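# Insert the held peg into the plate's hole

## Task

The left gripper starts out holding a peg a little above a plate, near the plate's hole. Lower the peg into that hole until it sits on the hole's bottom. Forcing or wedging the peg in too hard ends the attempt.

## Robot and tools

Robot: two arms, left_arm and right_arm, each with a two-finger gripper and a wrist camera (cam_left_wrist and cam_right_wrist, both 896x504). Only the left gripper matters here, since it already holds the peg. The right arm can simply be kept still.

Frame: every position, velocity, target and offset uses the scene frame. Its origin is level with the table top, midway between the nominal arm bases. +x points out over the table, +z points up, and left_arm sits on the +y side (left_arm base near y=+0.321, right_arm near y=-0.302). The fingers point along the gripper's own +z axis and open along its y axis. end_effector_position is the point between the finger pads, roughly 1 cm short of the fingertips. Reported poses can be off by a few centimetres.

Row layout, shared by execute_actions and move: one flat list of 14 numbers, each between -1 and 1, that covers both arms. The order is dx, dy, dz, rx, ry, rz, opening for left_arm, then the same seven for right_arm. The first six numbers per arm are an offset, not a pose. They count from that arm's Hand target as it stood when the action or move began, along the scene axes. The scale is 1.0 = 0.6 m for dx/dy/dz and 1.0 = 180 degrees for rx/ry/rz, which together form a single rotation vector about the hand's position. Opening is absolute: +1 is fully open (0.094 m) and -1 is closed. To keep the peg gripped, keep resending the left arm's current opening, because a 0 there is itself a command. To hold an arm where it is, send 0 for its six pose numbers.

execute_actions(actions, cameras): actions is a list of actions. Each action is a table of up to 15 rows, and each row runs for one 1/30 s step. If the table is short, its last row is held until all 15 steps are used. Every row in an action counts from the start pose of that action, so sending the same offset again moves the arm further. An empty list only returns the current state and images. cameras picks which images come back: leave it out for all of them, or pass [] for none.

move(target, speed, blend, opening_speed, blocking, cameras): drives each gripper in a straight line to the offset in target. target is one 14-number row or a list of up to 15 rows, and all of them count from the same starting Hand targets. speed is in m/s, from 0.002 to 2.9, default 0.25, and turning is capped at twice that value in rad/s. For insertion, use a slow speed (a few mm/s to a few cm/s). blend (m) rounds the corners between listed targets. opening_speed sets how fast the fingers change. With blocking=false the call returns early while the move keeps running. A move lasts at most 10 s and does not steer around obstacles. A faster move, or a target set deeper past the point of contact, presses harder. The result ends with a "move:" line giving the outcome (done, off_target, moving, held, fault) and the limits that applied. done means the arm came to rest within 10 mm and 2 degrees of its target, which is not evidence that it is or is not touching something.

wait(seconds 0 to 10) lets time pass while the arms keep their last commands. stop brakes a running move. zoom_image(camera, region [x0,y0,x1,y1], at most 504x504 px) enlarges part of the latest image and is useful for checking how the peg lines up with the hole. read_manual only returns licence texts. finished_scene ends the scene for good, and the peg has to stay seated once the robot is done.

Results: each arm's end_effector_position (m) and end_effector_quat_wxyz, its Hand target (the last commanded pose after clipping, which the next offsets start from), joint positions, velocities and torques, grip_measured (opening on the -1..1 scale), grip_effort_nm, Tool commands, and camera images. Grippers often come to rest a centimetre or so short of the Hand target because of friction and weight. That is not evidence of contact. A later command asks for the target again, and you can add the missing distance as an offset. Commanded orientation is clipped to within 40 degrees of the measured one. When the peg stops moving down while the hand keeps lagging, and torques or velocities settle, that points to contact or to the peg reaching the bottom.

Things to avoid: pushing or jamming the peg hard, since that ends the attempt. Lower it gently and aim the target only slightly past the expected depth. To ease off a push, command the target back up past where the gripper actually is. Do not let the peg fall, and do not release it while it is still moving. Anything that leaves the table counts as failure. Keep the arms away from each other and from the bar, rail and plate behind the bases. Avoid paths close to an arm's own base, which can flip its shoulder posture. Holding a load or straining toward an unreachable pose heats the motors: a MOTOR HOT line appears at 75 °C, and at 90 °C that arm folds and becomes unusable. Loose objects may occasionally get a brief nudge.

Each tool is called as a command line: name --argument value for each argument, lists and objects as JSON in quotes; but a table of rows of numbers goes row by row, as --pt "numbers of a row", without its own name.

## Session

execute_actions --actions '[]'

Scene clock: 0.00 s.
left_arm: end_effector_position=(+0.2786, +0.1627, +0.1127) grip_measured=-0.086 grip_effort_nm=n/a end_effector_quat_wxyz=(+0.007, +0.864, +0.503, -0.022) | right_arm: end_effector_position=(+0.3987, -0.3076, +0.3943) grip_measured=+1.000 grip_effort_nm=n/a end_effector_quat_wxyz=(+0.692, +0.006, +0.722, -0.006)
Joint positions: left_arm=[-0.517 1.76 1.472 -1.284 0.017 1.572 0.043] | right_arm=[0 1.047 1.047 0 0 0 0.094]
Joint velocities: within noise
Joint torques (N m): no reading
Motor temperatures (°C): left_arm=[29 36 32 36 29 27 30] | right_arm=[27 36 33 36 27 28 27]
Heat: left arm: 36 °C; right arm: 36 °C.
Hand target: left_arm +0.2795, +0.1597, +0.1222; +0.020, +0.865, +0.501, -0.019 | right_arm +0.3953, -0.3075, +0.3984; +0.694, +0.006, +0.720, -0.006
Tool commands: left_gripper/opening=-1.0 right_gripper/opening=+1.0

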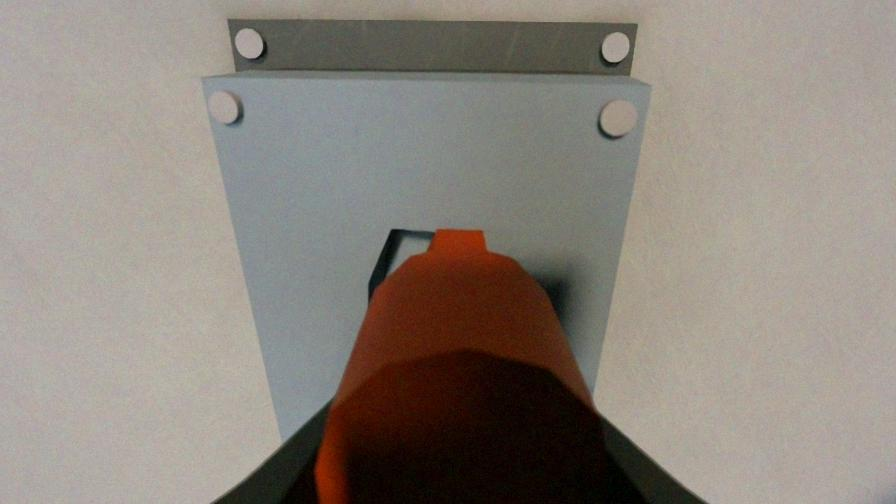

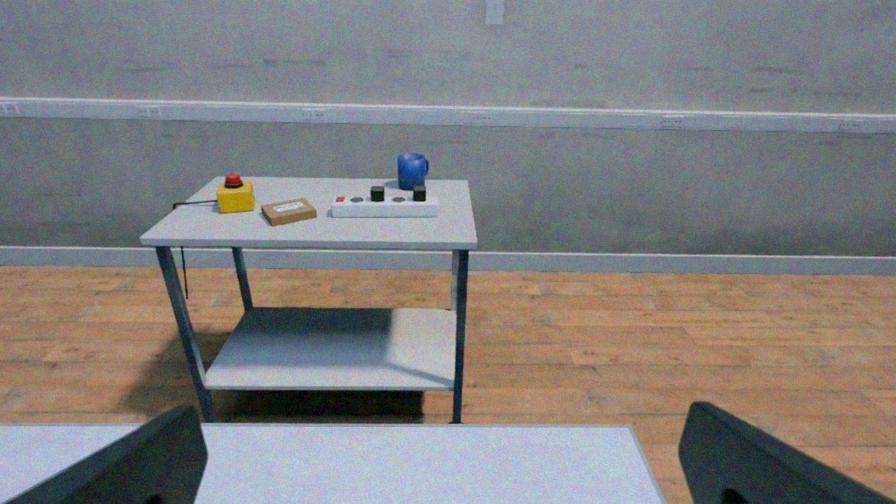

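zoom_image --camera "cam_left_wrist" --region '[300, 180, 640, 420]'

zoom_image --camera "cam_left_wrist" --region '[340, 200, 560, 320]'

Scaled by 1.482 from the camera's 896x504 image, which has a finer 1280x720 frame.

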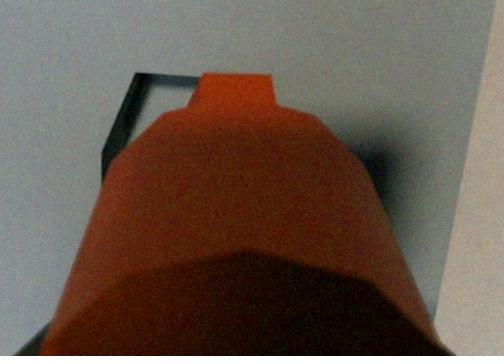

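Scaled by 2.291 from the camera's 896x504 image, which has a finer 1280x720 frame.

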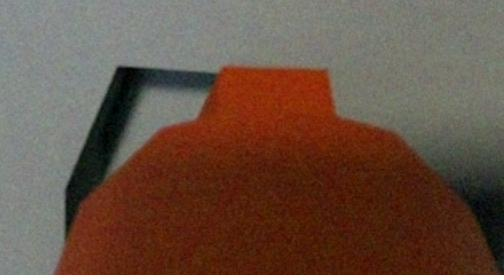

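move --target '[0.03, 0.053, 0.07, 0, 0, 0, -1, 0, 0, 0, 0, 0, 0, 1]' --speed 0.15 --cameras '["cam_left_wrist"]'

Scene clock: 62.73 s.
left_arm: end_effector_position=(+0.2955, +0.1941, +0.1543) grip_measured=-0.085 grip_effort_nm=-0.994 end_effector_quat_wxyz=(+0.011, +0.863, +0.504, -0.020) | right_arm: end_effector_position=(+0.3987, -0.3076, +0.3943) grip_measured=+1.000 grip_effort_nm=-0.002 end_effector_quat_wxyz=(+0.692, +0.006, +0.722, -0.006)
Joint positions: left_arm=[-0.409 1.76 1.641 -1.445 0.018 1.676 0.043] | right_arm=[0 1.047 1.047 0 0 0 0.094]
Joint velocities: within noise
Joint torques (N m): left_arm=[-0.03 -8.13 8.27 -0.02 0.11 0.04] | right_arm=[-0.05 -3.23 8.35 1.75 -0.02 0.01]
Motor temperatures (°C): left_arm=[28 39 34 34 28 27 32] | right_arm=[27 35 35 41 26 28 27]
Heat: left arm: 39 °C; right arm: 41 °C.
Hand target: left_arm +0.2974, +0.1914, +0.1642; +0.020, +0.865, +0.501, -0.019 | right_arm +0.3953, -0.3075, +0.3984; +0.694, +0.006, +0.720, -0.006
Off the commanded pose: left_arm 0.010 m, 1 deg | right_arm 0.005 m, 0 deg.
move: done
camera_calibration:
cam_left_wrist: T_world_to_cam=[[-0.87981, 0.474861, -0.0210147, 0.17428], [0.432689, 0.81841, 0.378133, -0.3068], [0.196759, 0.323592, -0.925513, 0.109095], [0, 0, 0, 1]] pos_world=[0.264617, 0.133027, 0.220642]
Images, in order (width x height): cam_left_wrist 896x504.

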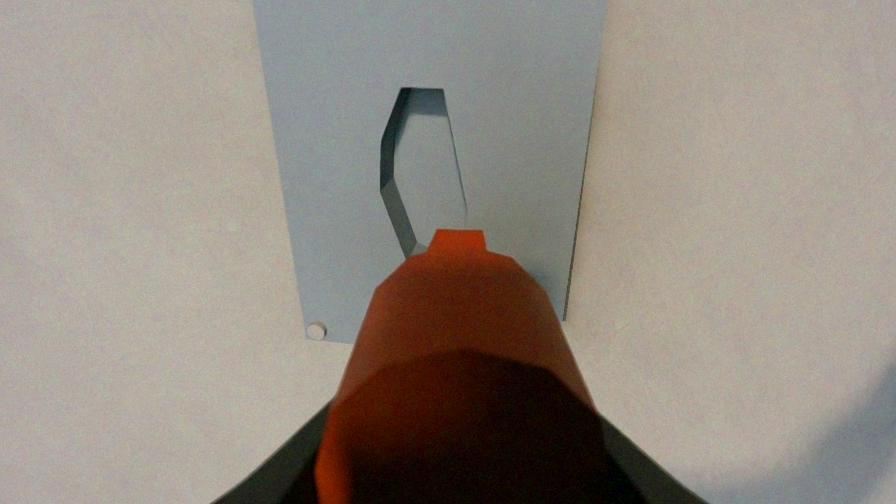

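zoom_image --camera "cam_left_wrist" --region '[340, 60, 600, 300]'

Scaled by 1.938 from the camera's 896x504 image, which has a finer 1280x720 frame.

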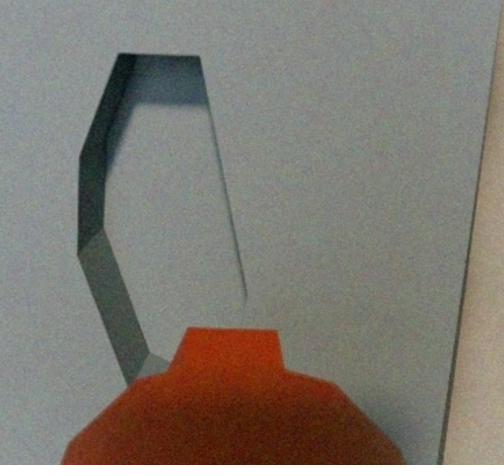

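move --target '[0.01, 0.0, 0.15, 0, 0, 0, -1, -0.08, 0.2, -0.25, 0, 0, 0.3, 1]' --speed 0.25

Scene clock: 159.53 s.
left_arm: end_effector_position=(+0.3060, +0.1918, +0.2311) grip_measured=-0.085 grip_effort_nm=-0.999 end_effector_quat_wxyz=(+0.083, +0.860, +0.502, +0.034) | right_arm: end_effector_position=(+0.3522, -0.1918, +0.2581) grip_measured=+1.000 grip_effort_nm=-0.002 end_effector_quat_wxyz=(+0.629, -0.318, +0.642, +0.301)
Joint positions: left_arm=[-0.409 1.698 1.867 -1.553 0.018 1.676 0.043] | right_arm=[-0.116 1.222 0.585 0.635 -1.038 -0.047 0.094]
Joint velocities: within noise
Joint torques (N m): left_arm=[0.01 -10.62 8.06 0.44 0.15 0.01] | right_arm=[0.77 -3.23 5.64 1.55 -0.11 -0.07]
Motor temperatures (°C): left_arm=[28 38 34 31 28 26 32] | right_arm=[27 34 34 41 25 27 27]
Heat: left arm: 38 °C; right arm: 41 °C.
Hand target: left_arm +0.3034, +0.1914, +0.2542; +0.020, +0.865, +0.501, -0.019 | right_arm +0.3474, -0.1875, +0.2487; +0.621, -0.322, +0.644, +0.310
Off the commanded pose: left_arm 0.023 m, 9 deg | right_arm 0.012 m, 1 deg.
joint sent to its limit (left arm) — joint 4 (wrist pitch), lower limit. The joint targets are off in orientation, not in position.
move: off_target (left_arm, right_arm)
camera_calibration:
cam_left_wrist: T_world_to_cam=[[-0.863486, 0.462945, -0.200183, 0.224946], [0.365338, 0.847722, 0.384572, -0.325047], [0.347736, 0.258938, -0.901127, 0.139464], [0, 0, 0, 1]] pos_world=[0.264493, 0.135299, 0.29571]
cam_right_wrist: T_world_to_cam=[[0.774402, -0.632362, 0.0204895, -0.397959], [-0.237194, -0.32019, -0.917179, 0.303124], [0.58655, 0.705405, -0.397948, 0.116141], [0, 0, 0, 1]] pos_world=[0.311956, -0.236524, 0.332392]

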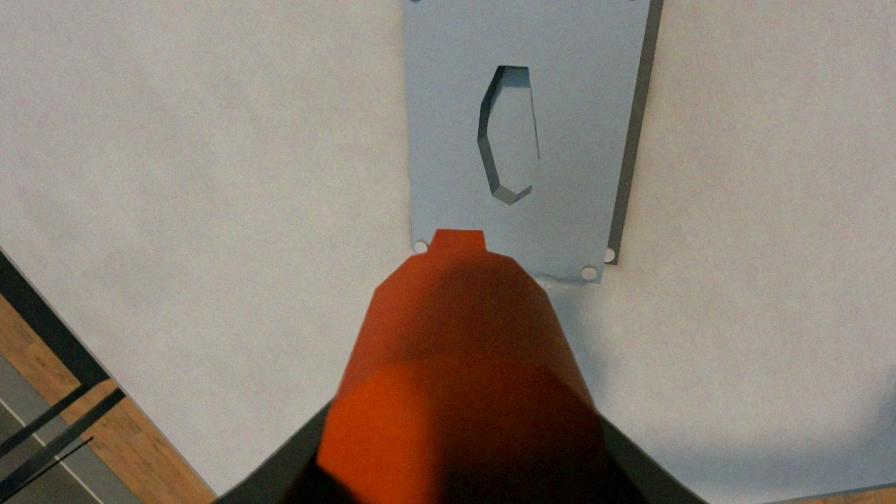

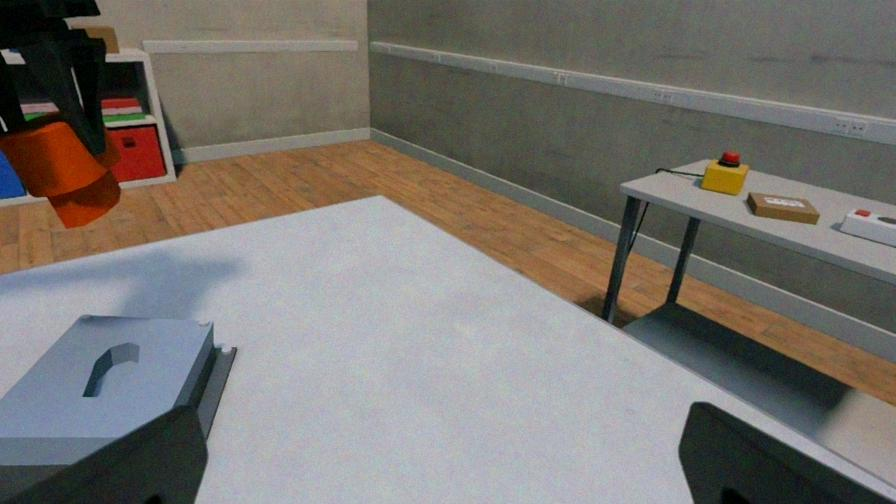

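zoom_image --camera "cam_right_wrist" --region '[0, 80, 260, 240]'

zoom_image --camera "cam_right_wrist" --region '[0, 300, 250, 480]'

zoom_image --camera "cam_left_wrist" --region '[380, 0, 680, 300]'

Scaled by 1.938 from the camera's 896x504 image, which has a finer 1280x720 frame.

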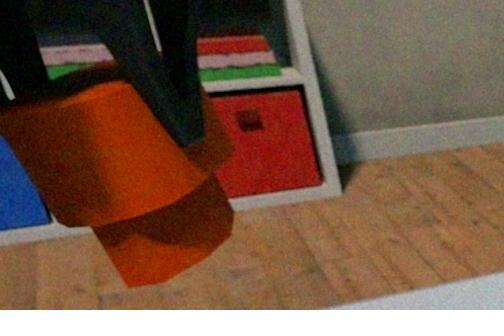

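Scaled by 2.016 from the camera's 896x504 image, which has a finer 1280x720 frame.

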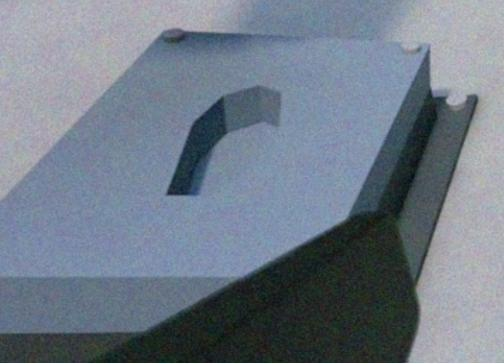

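Scaled by 1.680 from the camera's 896x504 image, which has a finer 1280x720 frame.

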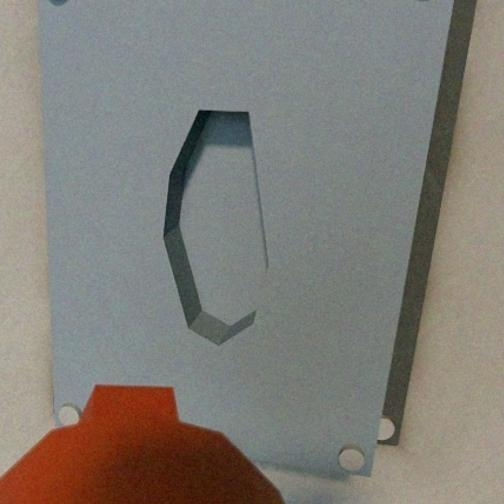

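zoom_image --camera "cam_left_wrist" --region '[460, 50, 560, 220]'

zoom_image --camera "cam_right_wrist" --region '[0, 130, 140, 240]'

Scaled by 2.965 from the camera's 896x504 image, which has a finer 1280x720 frame.

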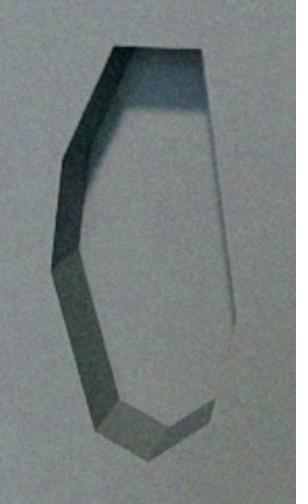

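Scaled by 3.600 from the camera's 896x504 image, which has a finer 1280x720 frame.

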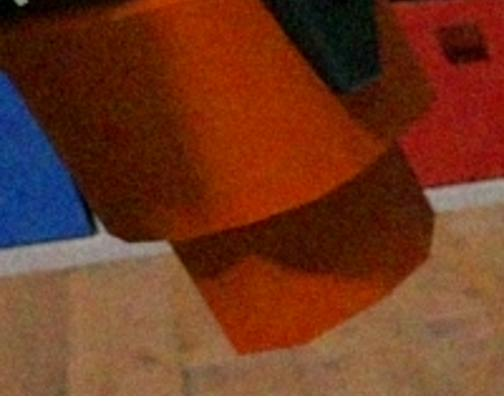

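move --target '[0.0118, 0.0477, -0.150, 0, 0, 0, -1, -0.079, 0.229, -0.148, 0, 0, 0.2, 1]' --speed 0.2

Scene clock: 314.10 s.
left_arm: end_effector_position=(+0.3107, +0.2208, +0.1669) grip_measured=-0.085 grip_effort_nm=-0.994 end_effector_quat_wxyz=(+0.018, +0.864, +0.503, -0.014) | right_arm: end_effector_position=(+0.2980, -0.0533, +0.1567) grip_measured=+1.000 grip_effort_nm=-0.007 end_effector_quat_wxyz=(+0.491, -0.495, +0.526, +0.488)
Joint positions: left_arm=[-0.315 1.769 1.704 -1.483 0.02 1.773 0.043] | right_arm=[0.258 1.74 0.613 0.976 -1.29 -0.16 0.094]
Joint velocities: within noise
Joint torques (N m): left_arm=[0.23 -7.68 4.51 0.35 0.14 0.04] | right_arm=[0.49 -5.79 7.58 1.42 -0.21 -0.14]
Motor temperatures (°C): left_arm=[27 39 32 29 28 26 32] | right_arm=[26 33 33 38 25 27 27]
Heat: left arm: 39 °C; right arm: 38 °C.
Hand target: left_arm +0.3105, +0.2201, +0.1642; +0.020, +0.865, +0.501, -0.019 | right_arm +0.2999, -0.0501, +0.1598; +0.495, -0.505, +0.513, +0.487
Off the commanded pose: left_arm 0.003 m, 1 deg | right_arm 0.005 m, 2 deg.
move: done
camera_calibration:
cam_left_wrist: T_world_to_cam=[[-0.877888, 0.477162, -0.0403522, 0.17738], [0.4283, 0.820084, 0.379501, -0.339335], [0.214176, 0.315877, -0.924311, 0.105185], [0, 0, 0, 1]] pos_world=[0.278529, 0.160419, 0.23316]
cam_right_wrist: T_world_to_cam=[[0.998256, -0.0557693, -0.0193373, -0.296061], [-0.0406487, -0.41197, -0.91029, 0.177135], [0.0427999, 0.909489, -0.413518, 0.185151], [0, 0, 0, 1]] pos_world=[0.29482, -0.11193, 0.232083]

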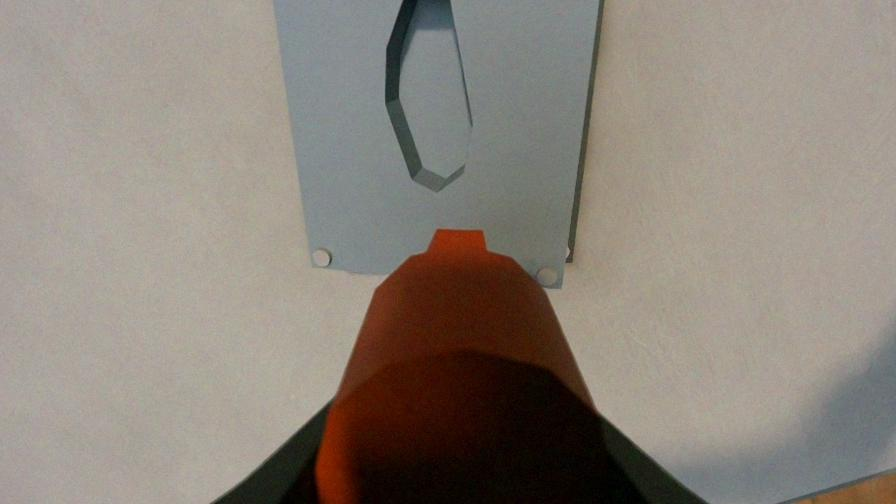

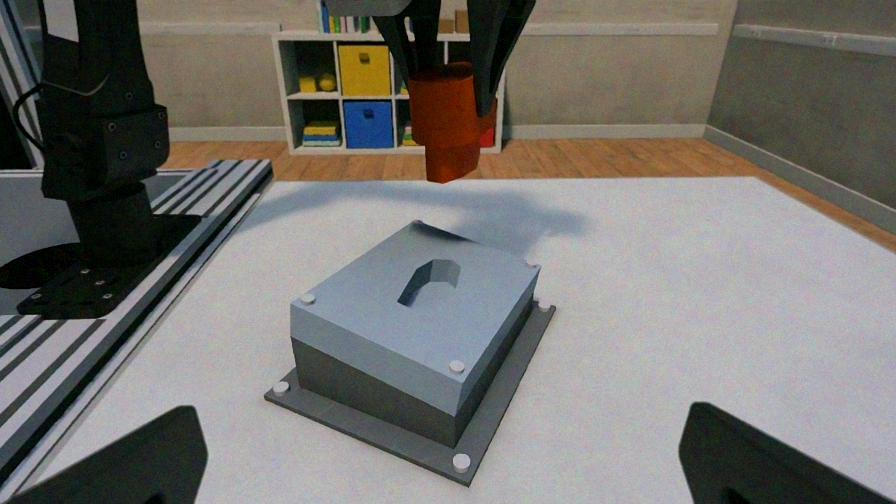

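zoom_image --camera "cam_right_wrist" --region '[250, 210, 570, 500]'

zoom_image --camera "cam_right_wrist" --region '[370, 20, 530, 200]'

zoom_image --camera "cam_right_wrist" --region '[280, 210, 560, 320]'

Scaled by 1.575 from the camera's 896x504 image, which has a finer 1280x720 frame.

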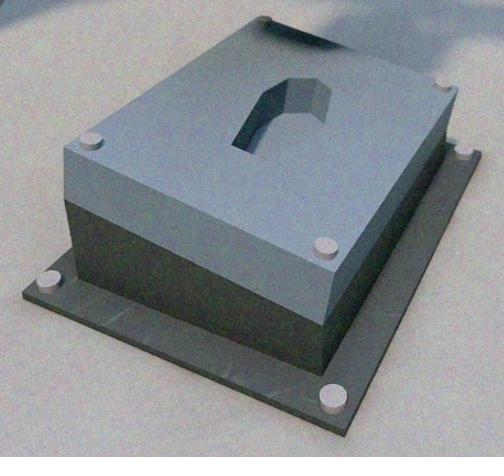

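Scaled by 2.800 from the camera's 896x504 image, which has a finer 1280x720 frame.

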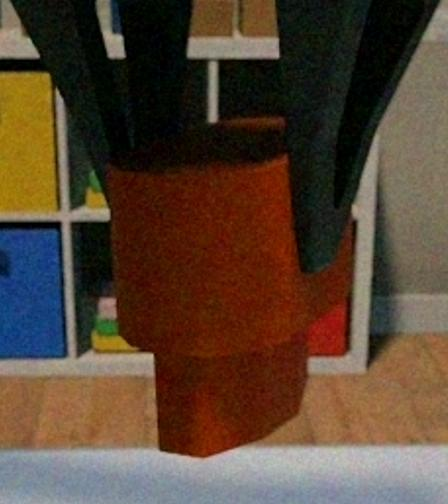

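Scaled by 1.800 from the camera's 896x504 image, which has a finer 1280x720 frame.

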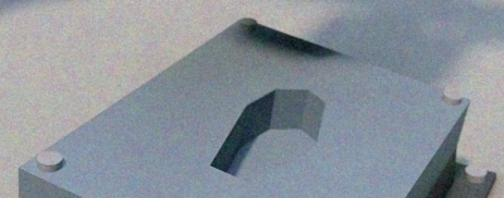

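zoom_image --camera "cam_right_wrist" --region '[250, 270, 410, 430]'

zoom_image --camera "cam_right_wrist" --region '[400, 340, 560, 500]'

zoom_image --camera "cam_right_wrist" --region '[390, 210, 570, 330]'

zoom_image --camera "cam_left_wrist" --region '[360, 0, 500, 210]'

zoom_image --camera "cam_left_wrist" --region '[270, 0, 610, 300]'

Scaled by 3.150 from the camera's 896x504 image, which has a finer 1280x720 frame.

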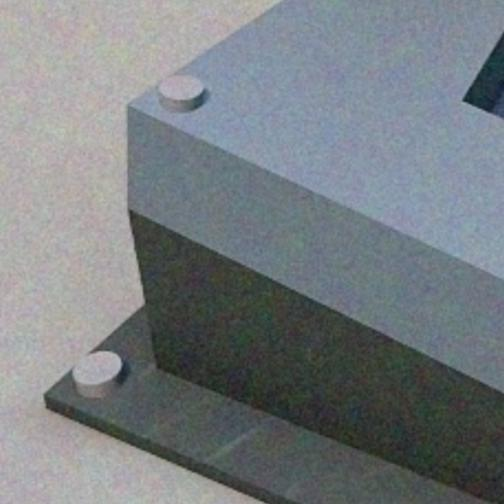

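Scaled by 3.150 from the camera's 896x504 image, which has a finer 1280x720 frame.

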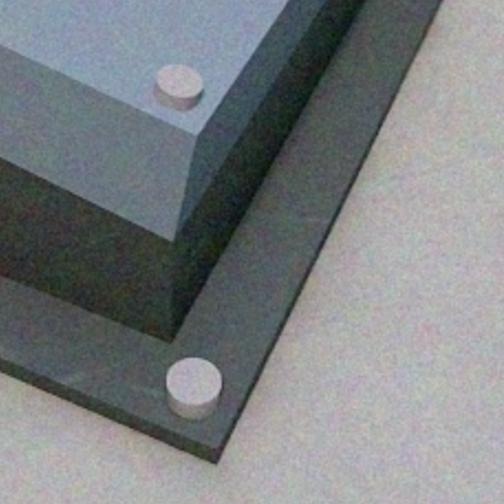

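Scaled by 2.800 from the camera's 896x504 image, which has a finer 1280x720 frame.

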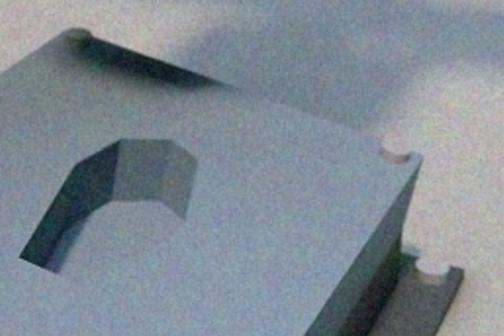

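Scaled by 2.400 from the camera's 896x504 image, which has a finer 1280x720 frame.

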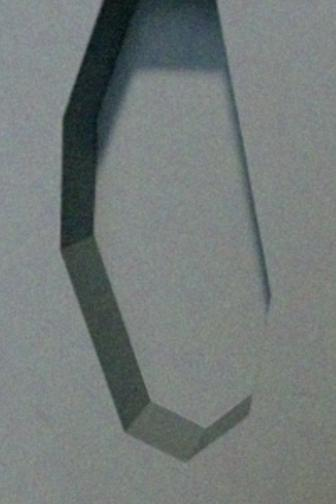

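Scaled by 1.482 from the camera's 896x504 image, which has a finer 1280x720 frame.

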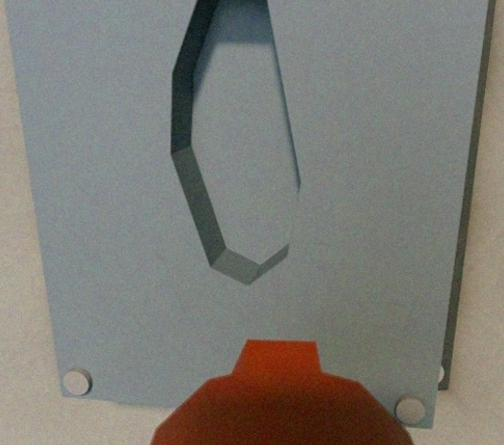

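zoom_image --camera "cam_right_wrist" --region '[400, 60, 510, 190]'

Scaled by 3.877 from the camera's 896x504 image, which has a finer 1280x720 frame.

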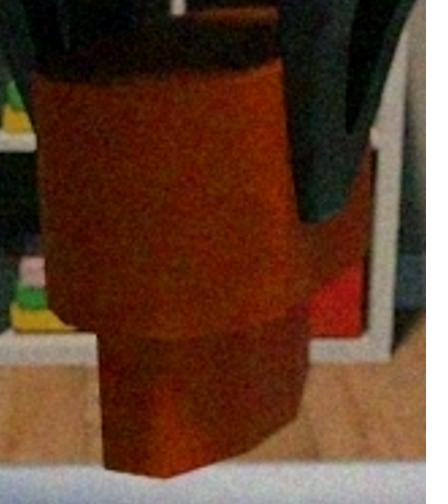

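zoom_image --camera "cam_left_wrist" --region '[405, 215, 515, 275]'

zoom_image --camera "cam_left_wrist" --region '[300, 220, 620, 504]'

Scaled by 4.582 from the camera's 896x504 image, which has a finer 1280x720 frame.

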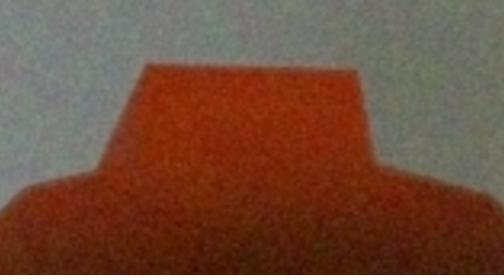

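Scaled by 1.575 from the camera's 896x504 image, which has a finer 1280x720 frame.

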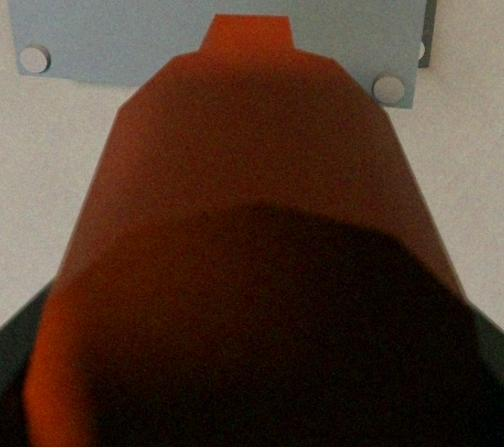

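move --target '[-0.0228, -0.11, -0.057, 0.0171, 0.0388, -0.0018, -1, 0, 0, 0, 0, 0, 0, 1]' --speed 0.12

Scene clock: 606.77 s.
left_arm: end_effector_position=(+0.2953, +0.1591, +0.1217) grip_measured=-0.085 grip_effort_nm=-0.994 end_effector_quat_wxyz=(-0.041, +0.864, +0.499, -0.057) | right_arm: end_effector_position=(+0.2980, -0.0532, +0.1568) grip_measured=+1.000 grip_effort_nm=-0.012 end_effector_quat_wxyz=(+0.491, -0.495, +0.526, +0.487)
Joint positions: left_arm=[-0.498 1.939 1.731 -1.482 0.026 1.596 0.043] | right_arm=[0.258 1.74 0.613 0.977 -1.291 -0.16 0.094]
Joint velocities: within noise
Joint torques (N m): left_arm=[-0.34 -9.21 8.17 -0.33 0.11 -0.04] | right_arm=[0.49 -5.75 7.57 1.41 -0.21 -0.12]
Motor temperatures (°C): left_arm=[27 36 30 27 27 26 32] | right_arm=[26 33 34 36 25 27 27]
Heat: left arm: 36 °C; right arm: 36 °C.
Hand target: left_arm +0.2969, +0.1541, +0.1300; -0.033, +0.864, +0.499, -0.058 | right_arm +0.2999, -0.0501, +0.1598; +0.495, -0.505, +0.513, +0.487
Off the commanded pose: left_arm 0.010 m, 1 deg | right_arm 0.005 m, 2 deg.
move: done
camera_calibration:
cam_left_wrist: T_world_to_cam=[[-0.868918, 0.483618, 0.105331, 0.170075], [0.48591, 0.792996, 0.367491, -0.27621], [0.0941978, 0.370501, -0.924043, 0.112925], [0, 0, 0, 1]] pos_world=[0.271357, 0.0949429, 0.187937]
cam_right_wrist: T_world_to_cam=[[0.998304, -0.0554135, -0.0178442, -0.296177], [-0.0391255, -0.41167, -0.910493, 0.176847], [0.0431077, 0.909647, -0.41314, 0.18504], [0, 0, 0, 1]] pos_world=[0.294618, -0.111931, 0.23218]

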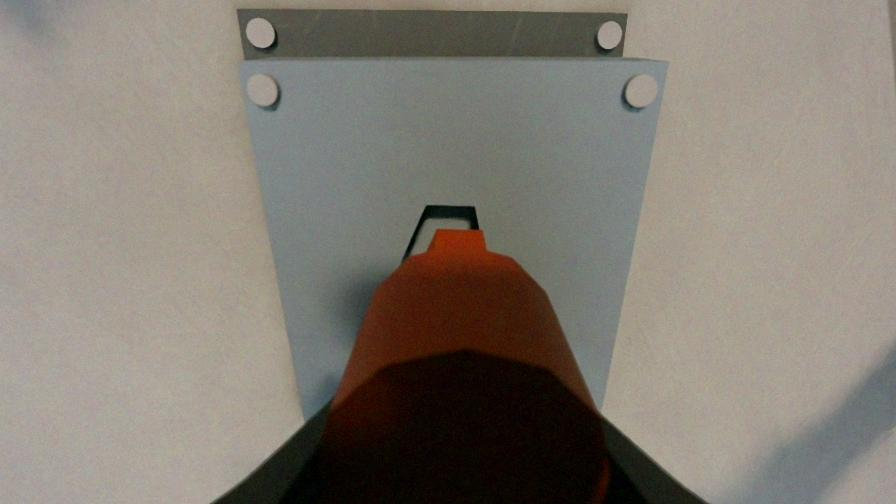

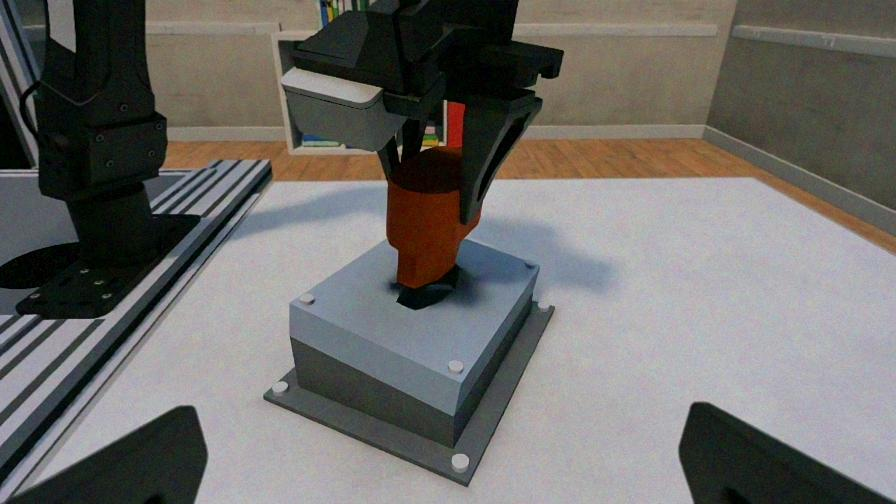

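zoom_image --camera "cam_left_wrist" --region '[380, 180, 540, 270]'

zoom_image --camera "cam_right_wrist" --region '[350, 200, 510, 320]'

Scaled by 3.150 from the camera's 896x504 image, which has a finer 1280x720 frame.

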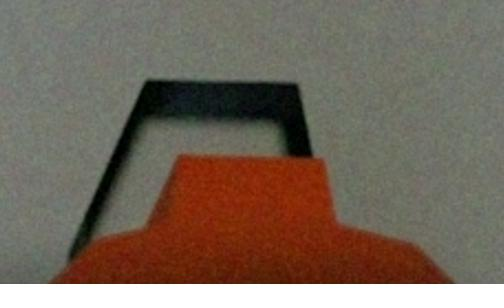

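Scaled by 3.150 from the camera's 896x504 image, which has a finer 1280x720 frame.

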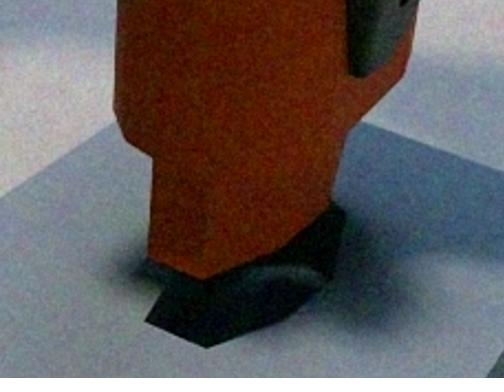

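zoom_image --camera "cam_right_wrist" --region '[380, 180, 480, 240]'

zoom_image --camera "cam_right_wrist" --region '[380, 230, 480, 320]'

Scaled by 5.040 from the camera's 896x504 image, which has a finer 1280x720 frame.

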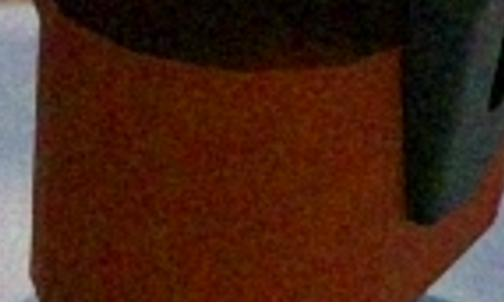

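Scaled by 5.040 from the camera's 896x504 image, which has a finer 1280x720 frame.

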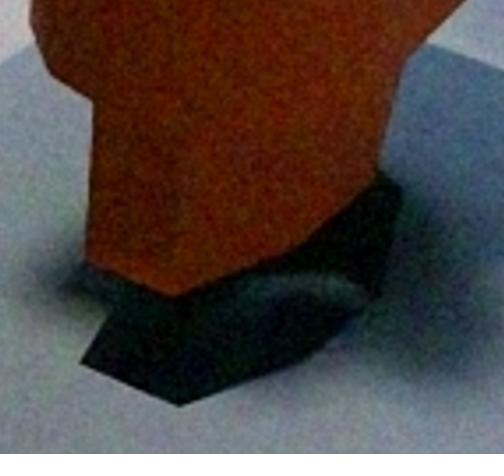

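zoom_image --camera "cam_right_wrist" --region '[425, 235, 475, 265]'

zoom_image --camera "cam_right_wrist" --region '[425, 255, 475, 285]'

zoom_image --camera "cam_right_wrist" --region '[385, 265, 435, 315]'

Scaled by 10.080 from the camera's 896x504 image, which has a finer 1280x720 frame.

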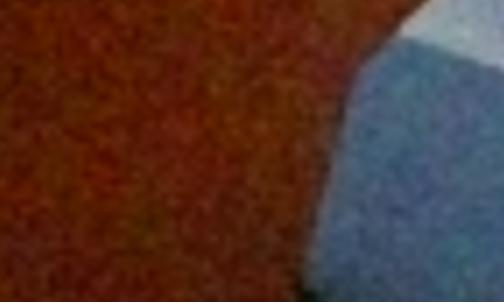

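Scaled by 10.080 from the camera's 896x504 image, which has a finer 1280x720 frame.

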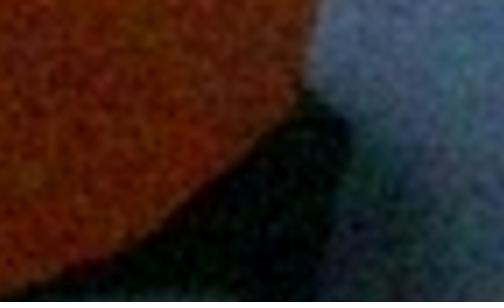

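Scaled by 10.080 from the camera's 896x504 image, which has a finer 1280x720 frame.

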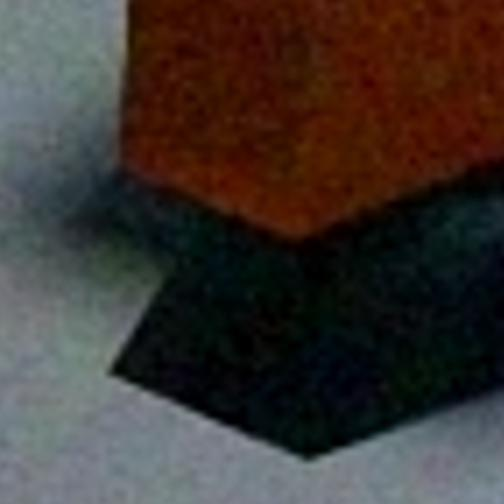

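zoom_image --camera "cam_left_wrist" --region '[400, 195, 460, 255]'

zoom_image --camera "cam_left_wrist" --region '[455, 195, 515, 255]'

zoom_image --camera "cam_left_wrist" --region '[380, 230, 580, 350]'

Scaled by 8.400 from the camera's 896x504 image, which has a finer 1280x720 frame.

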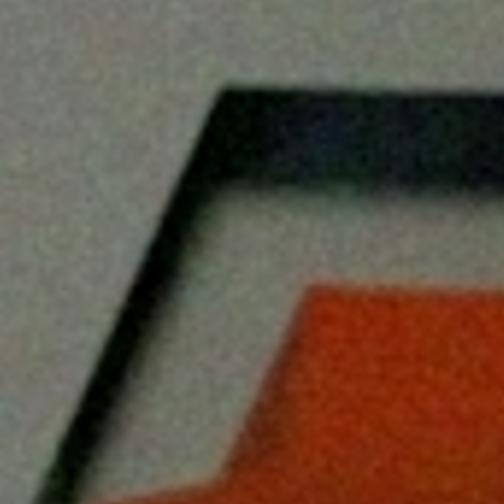

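Scaled by 8.400 from the camera's 896x504 image, which has a finer 1280x720 frame.

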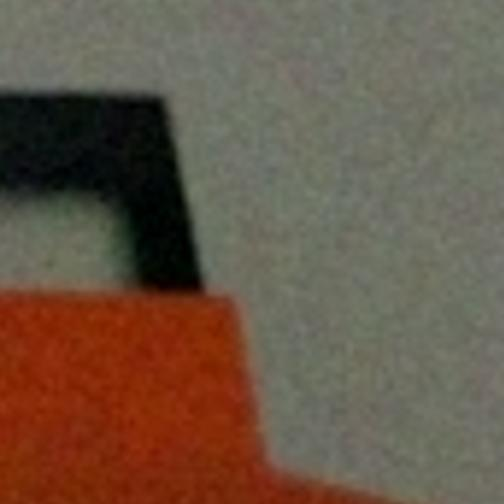

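Scaled by 2.520 from the camera's 896x504 image, which has a finer 1280x720 frame.

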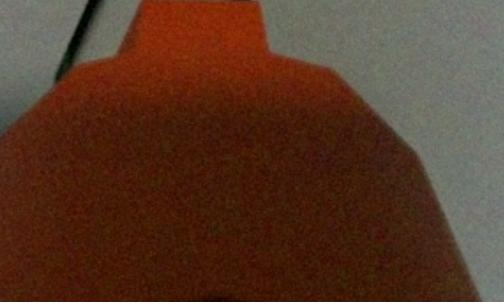

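move --target '[0, 0, 0, 0, 0, 0, -1, 0.035, 0.1283, -0.075, 0, 0, 0.0833, 1]' --speed 0.12

Scene clock: 1005.23 s.
left_arm: end_effector_position=(+0.2953, +0.1591, +0.1217) grip_measured=-0.085 grip_effort_nm=-0.994 end_effector_quat_wxyz=(-0.041, +0.864, +0.499, -0.056) | right_arm: end_effector_position=(+0.3220, +0.0234, +0.1171) grip_measured=+1.000 grip_effort_nm=-0.007 end_effector_quat_wxyz=(-0.436, +0.562, -0.448, -0.542)
Joint positions: left_arm=[-0.498 1.939 1.731 -1.482 0.026 1.596 0.043] | right_arm=[0.417 2.116 0.998 0.89 -1.385 -0.27 0.094]
Joint velocities: within noise
Joint torques (N m): left_arm=[-0.36 -9.22 8.24 -0.32 0.16 -0.03] | right_arm=[0.62 -8.99 7.43 1.04 -0.28 -0.14]
Motor temperatures (°C): left_arm=[26 37 33 26 27 26 32] | right_arm=[26 33 34 36 25 27 27]
Heat: left arm: 37 °C; right arm: 36 °C.
Hand target: left_arm +0.2969, +0.1541, +0.1300; -0.033, +0.864, +0.499, -0.058 | right_arm +0.3210, +0.0268, +0.1148; -0.427, +0.568, -0.443, -0.547
Off the commanded pose: left_arm 0.010 m, 1 deg | right_arm 0.004 m, 1 deg.
move: done
camera_calibration:
cam_left_wrist: T_world_to_cam=[[-0.869281, 0.482949, 0.105408, 0.170222], [0.485318, 0.793317, 0.367578, -0.276097], [0.0938992, 0.370685, -0.924, 0.11298], [0, 0, 0, 1]] pos_world=[0.271356, 0.094944, 0.187938]
cam_right_wrist: T_world_to_cam=[[0.979809, 0.199559, 0.0123034, -0.320166], [0.0915508, -0.393094, -0.914929, 0.131166], [-0.177746, 0.897582, -0.403426, 0.168223], [0, 0, 0, 1]] pos_world=[0.331595, -0.0355416, 0.191812]

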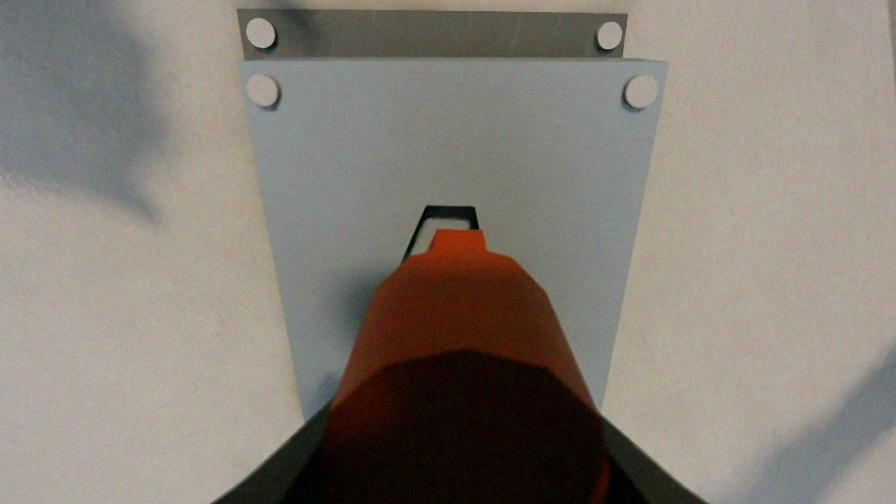

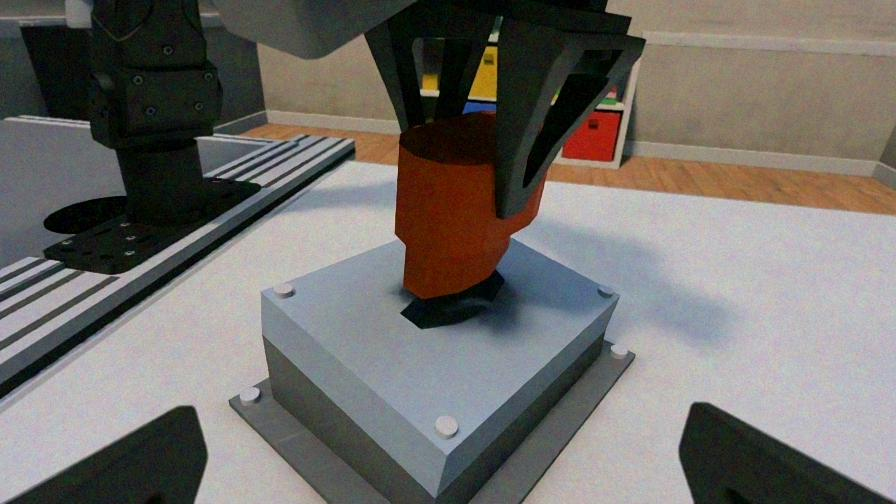

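zoom_image --camera "cam_right_wrist" --region '[380, 220, 530, 340]'

zoom_image --camera "cam_right_wrist" --region '[380, 100, 560, 240]'

Scaled by 3.360 from the camera's 896x504 image, which has a finer 1280x720 frame.

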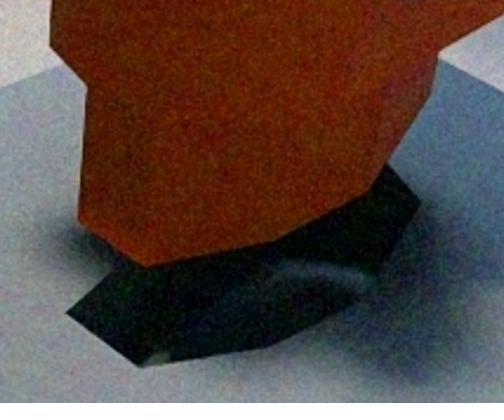

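Scaled by 2.800 from the camera's 896x504 image, which has a finer 1280x720 frame.

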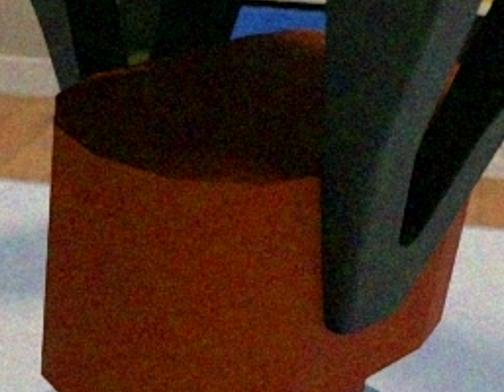

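move --target '[0.0025, 0.0055, -0.0255, -0.02335, 0.01329, 0.00314, -1, 0, 0, 0, 0, 0, 0, 1]' --speed 0.05

Scene clock: 1136.73 s.
left_arm: end_effector_position=(+0.3008, +0.1591, +0.1188) grip_measured=-0.085 grip_effort_nm=-0.999 end_effector_quat_wxyz=(-0.012, +0.860, +0.502, -0.083) | right_arm: end_effector_position=(+0.3216, +0.0232, +0.1155) grip_measured=+1.000 grip_effort_nm=-0.012 end_effector_quat_wxyz=(-0.434, +0.562, -0.449, -0.542)
Joint positions: left_arm=[-0.452 1.939 1.719 -1.453 0.098 1.637 0.043] | right_arm=[0.417 2.116 0.998 0.873 -1.385 -0.282 0.094]
Joint velocities: within noise
Joint torques (N m): left_arm=[0.16 -8.95 4.4 0.02 0.28 0.07] | right_arm=[0.65 -9.21 7.61 0.99 -0.29 -0.14]
Motor temperatures (°C): left_arm=[26 37 33 26 27 26 32] | right_arm=[26 36 32 34 25 27 27]
Heat: left arm: 37 °C; right arm: 36 °C.
Hand target: left_arm +0.2982, +0.1574, +0.1147; -0.012, +0.861, +0.500, -0.095 | right_arm +0.3210, +0.0268, +0.1148; -0.427, +0.568, -0.443, -0.547
Off the commanded pose: left_arm 0.005 m, 1 deg | right_arm 0.004 m, 1 deg.
move: done
camera_calibration:
cam_left_wrist: T_world_to_cam=[[-0.874484, 0.477791, 0.0836335, 0.180419], [0.479536, 0.825648, 0.297239, -0.272733], [0.072966, 0.300035, -0.951133, 0.130555], [0, 0, 0, 1]] pos_world=[0.279033, 0.0998077, 0.190153]
cam_right_wrist: T_world_to_cam=[[0.979696, 0.200311, 0.00841986, -0.319295], [0.0889331, -0.396555, -0.913693, 0.130494], [-0.179683, 0.89589, -0.406318, 0.168595], [0, 0, 0, 1]] pos_world=[0.331501, -0.0353363, 0.190423]

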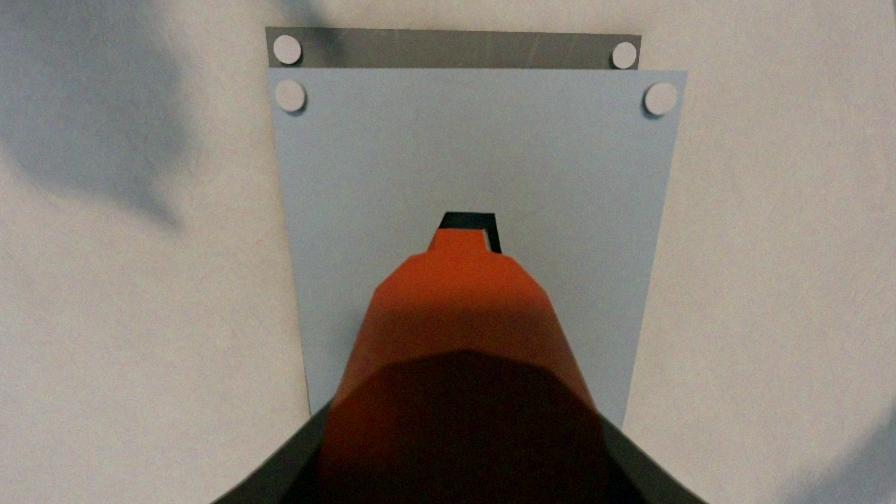

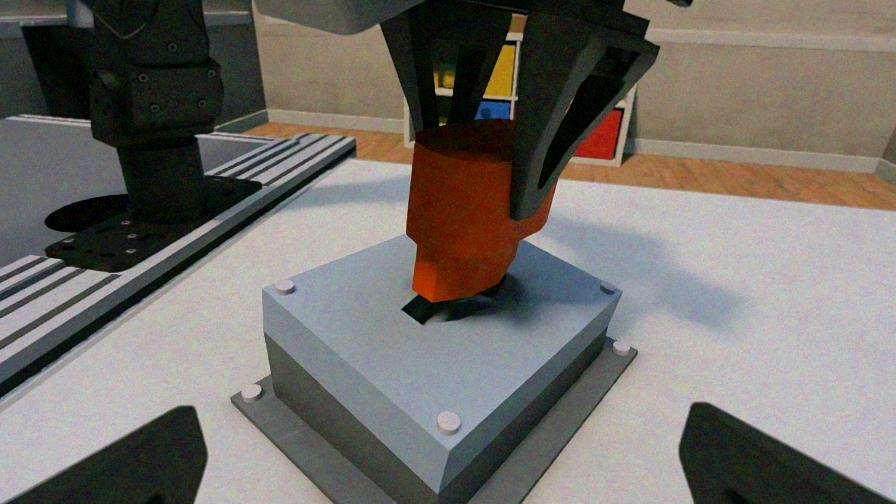

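zoom_image --camera "cam_right_wrist" --region '[385, 225, 525, 335]'

zoom_image --camera "cam_left_wrist" --region '[410, 200, 520, 270]'

Scaled by 3.600 from the camera's 896x504 image, which has a finer 1280x720 frame.

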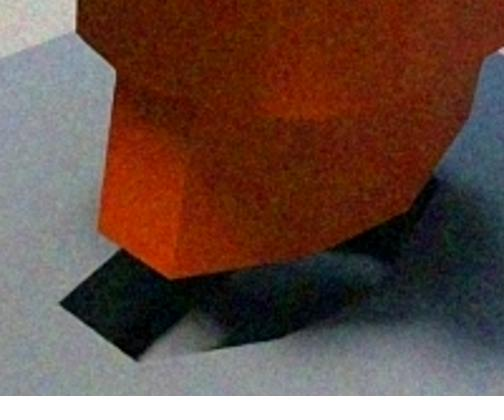

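Scaled by 4.582 from the camera's 896x504 image, which has a finer 1280x720 frame.

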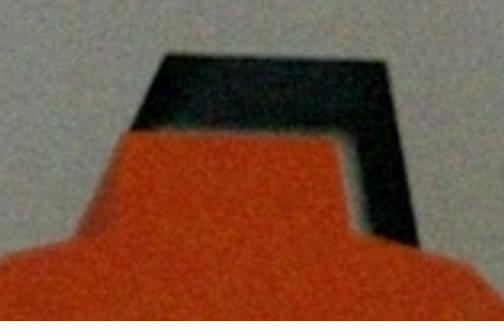

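zoom_image --camera "cam_right_wrist" --region '[425, 265, 485, 310]'

zoom_image --camera "cam_right_wrist" --region '[475, 230, 535, 290]'

zoom_image --camera "cam_right_wrist" --region '[395, 265, 445, 330]'

Scaled by 8.400 from the camera's 896x504 image, which has a finer 1280x720 frame.

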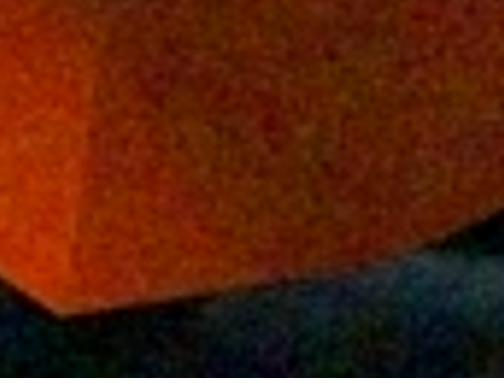

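Scaled by 8.400 from the camera's 896x504 image, which has a finer 1280x720 frame.

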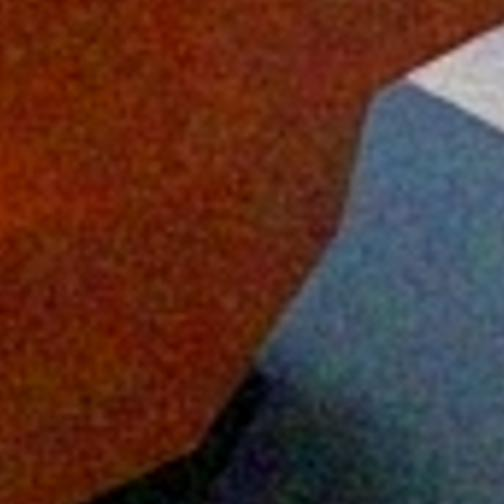

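Scaled by 7.754 from the camera's 896x504 image, which has a finer 1280x720 frame.

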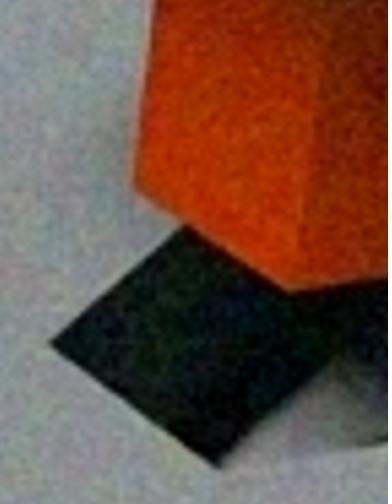

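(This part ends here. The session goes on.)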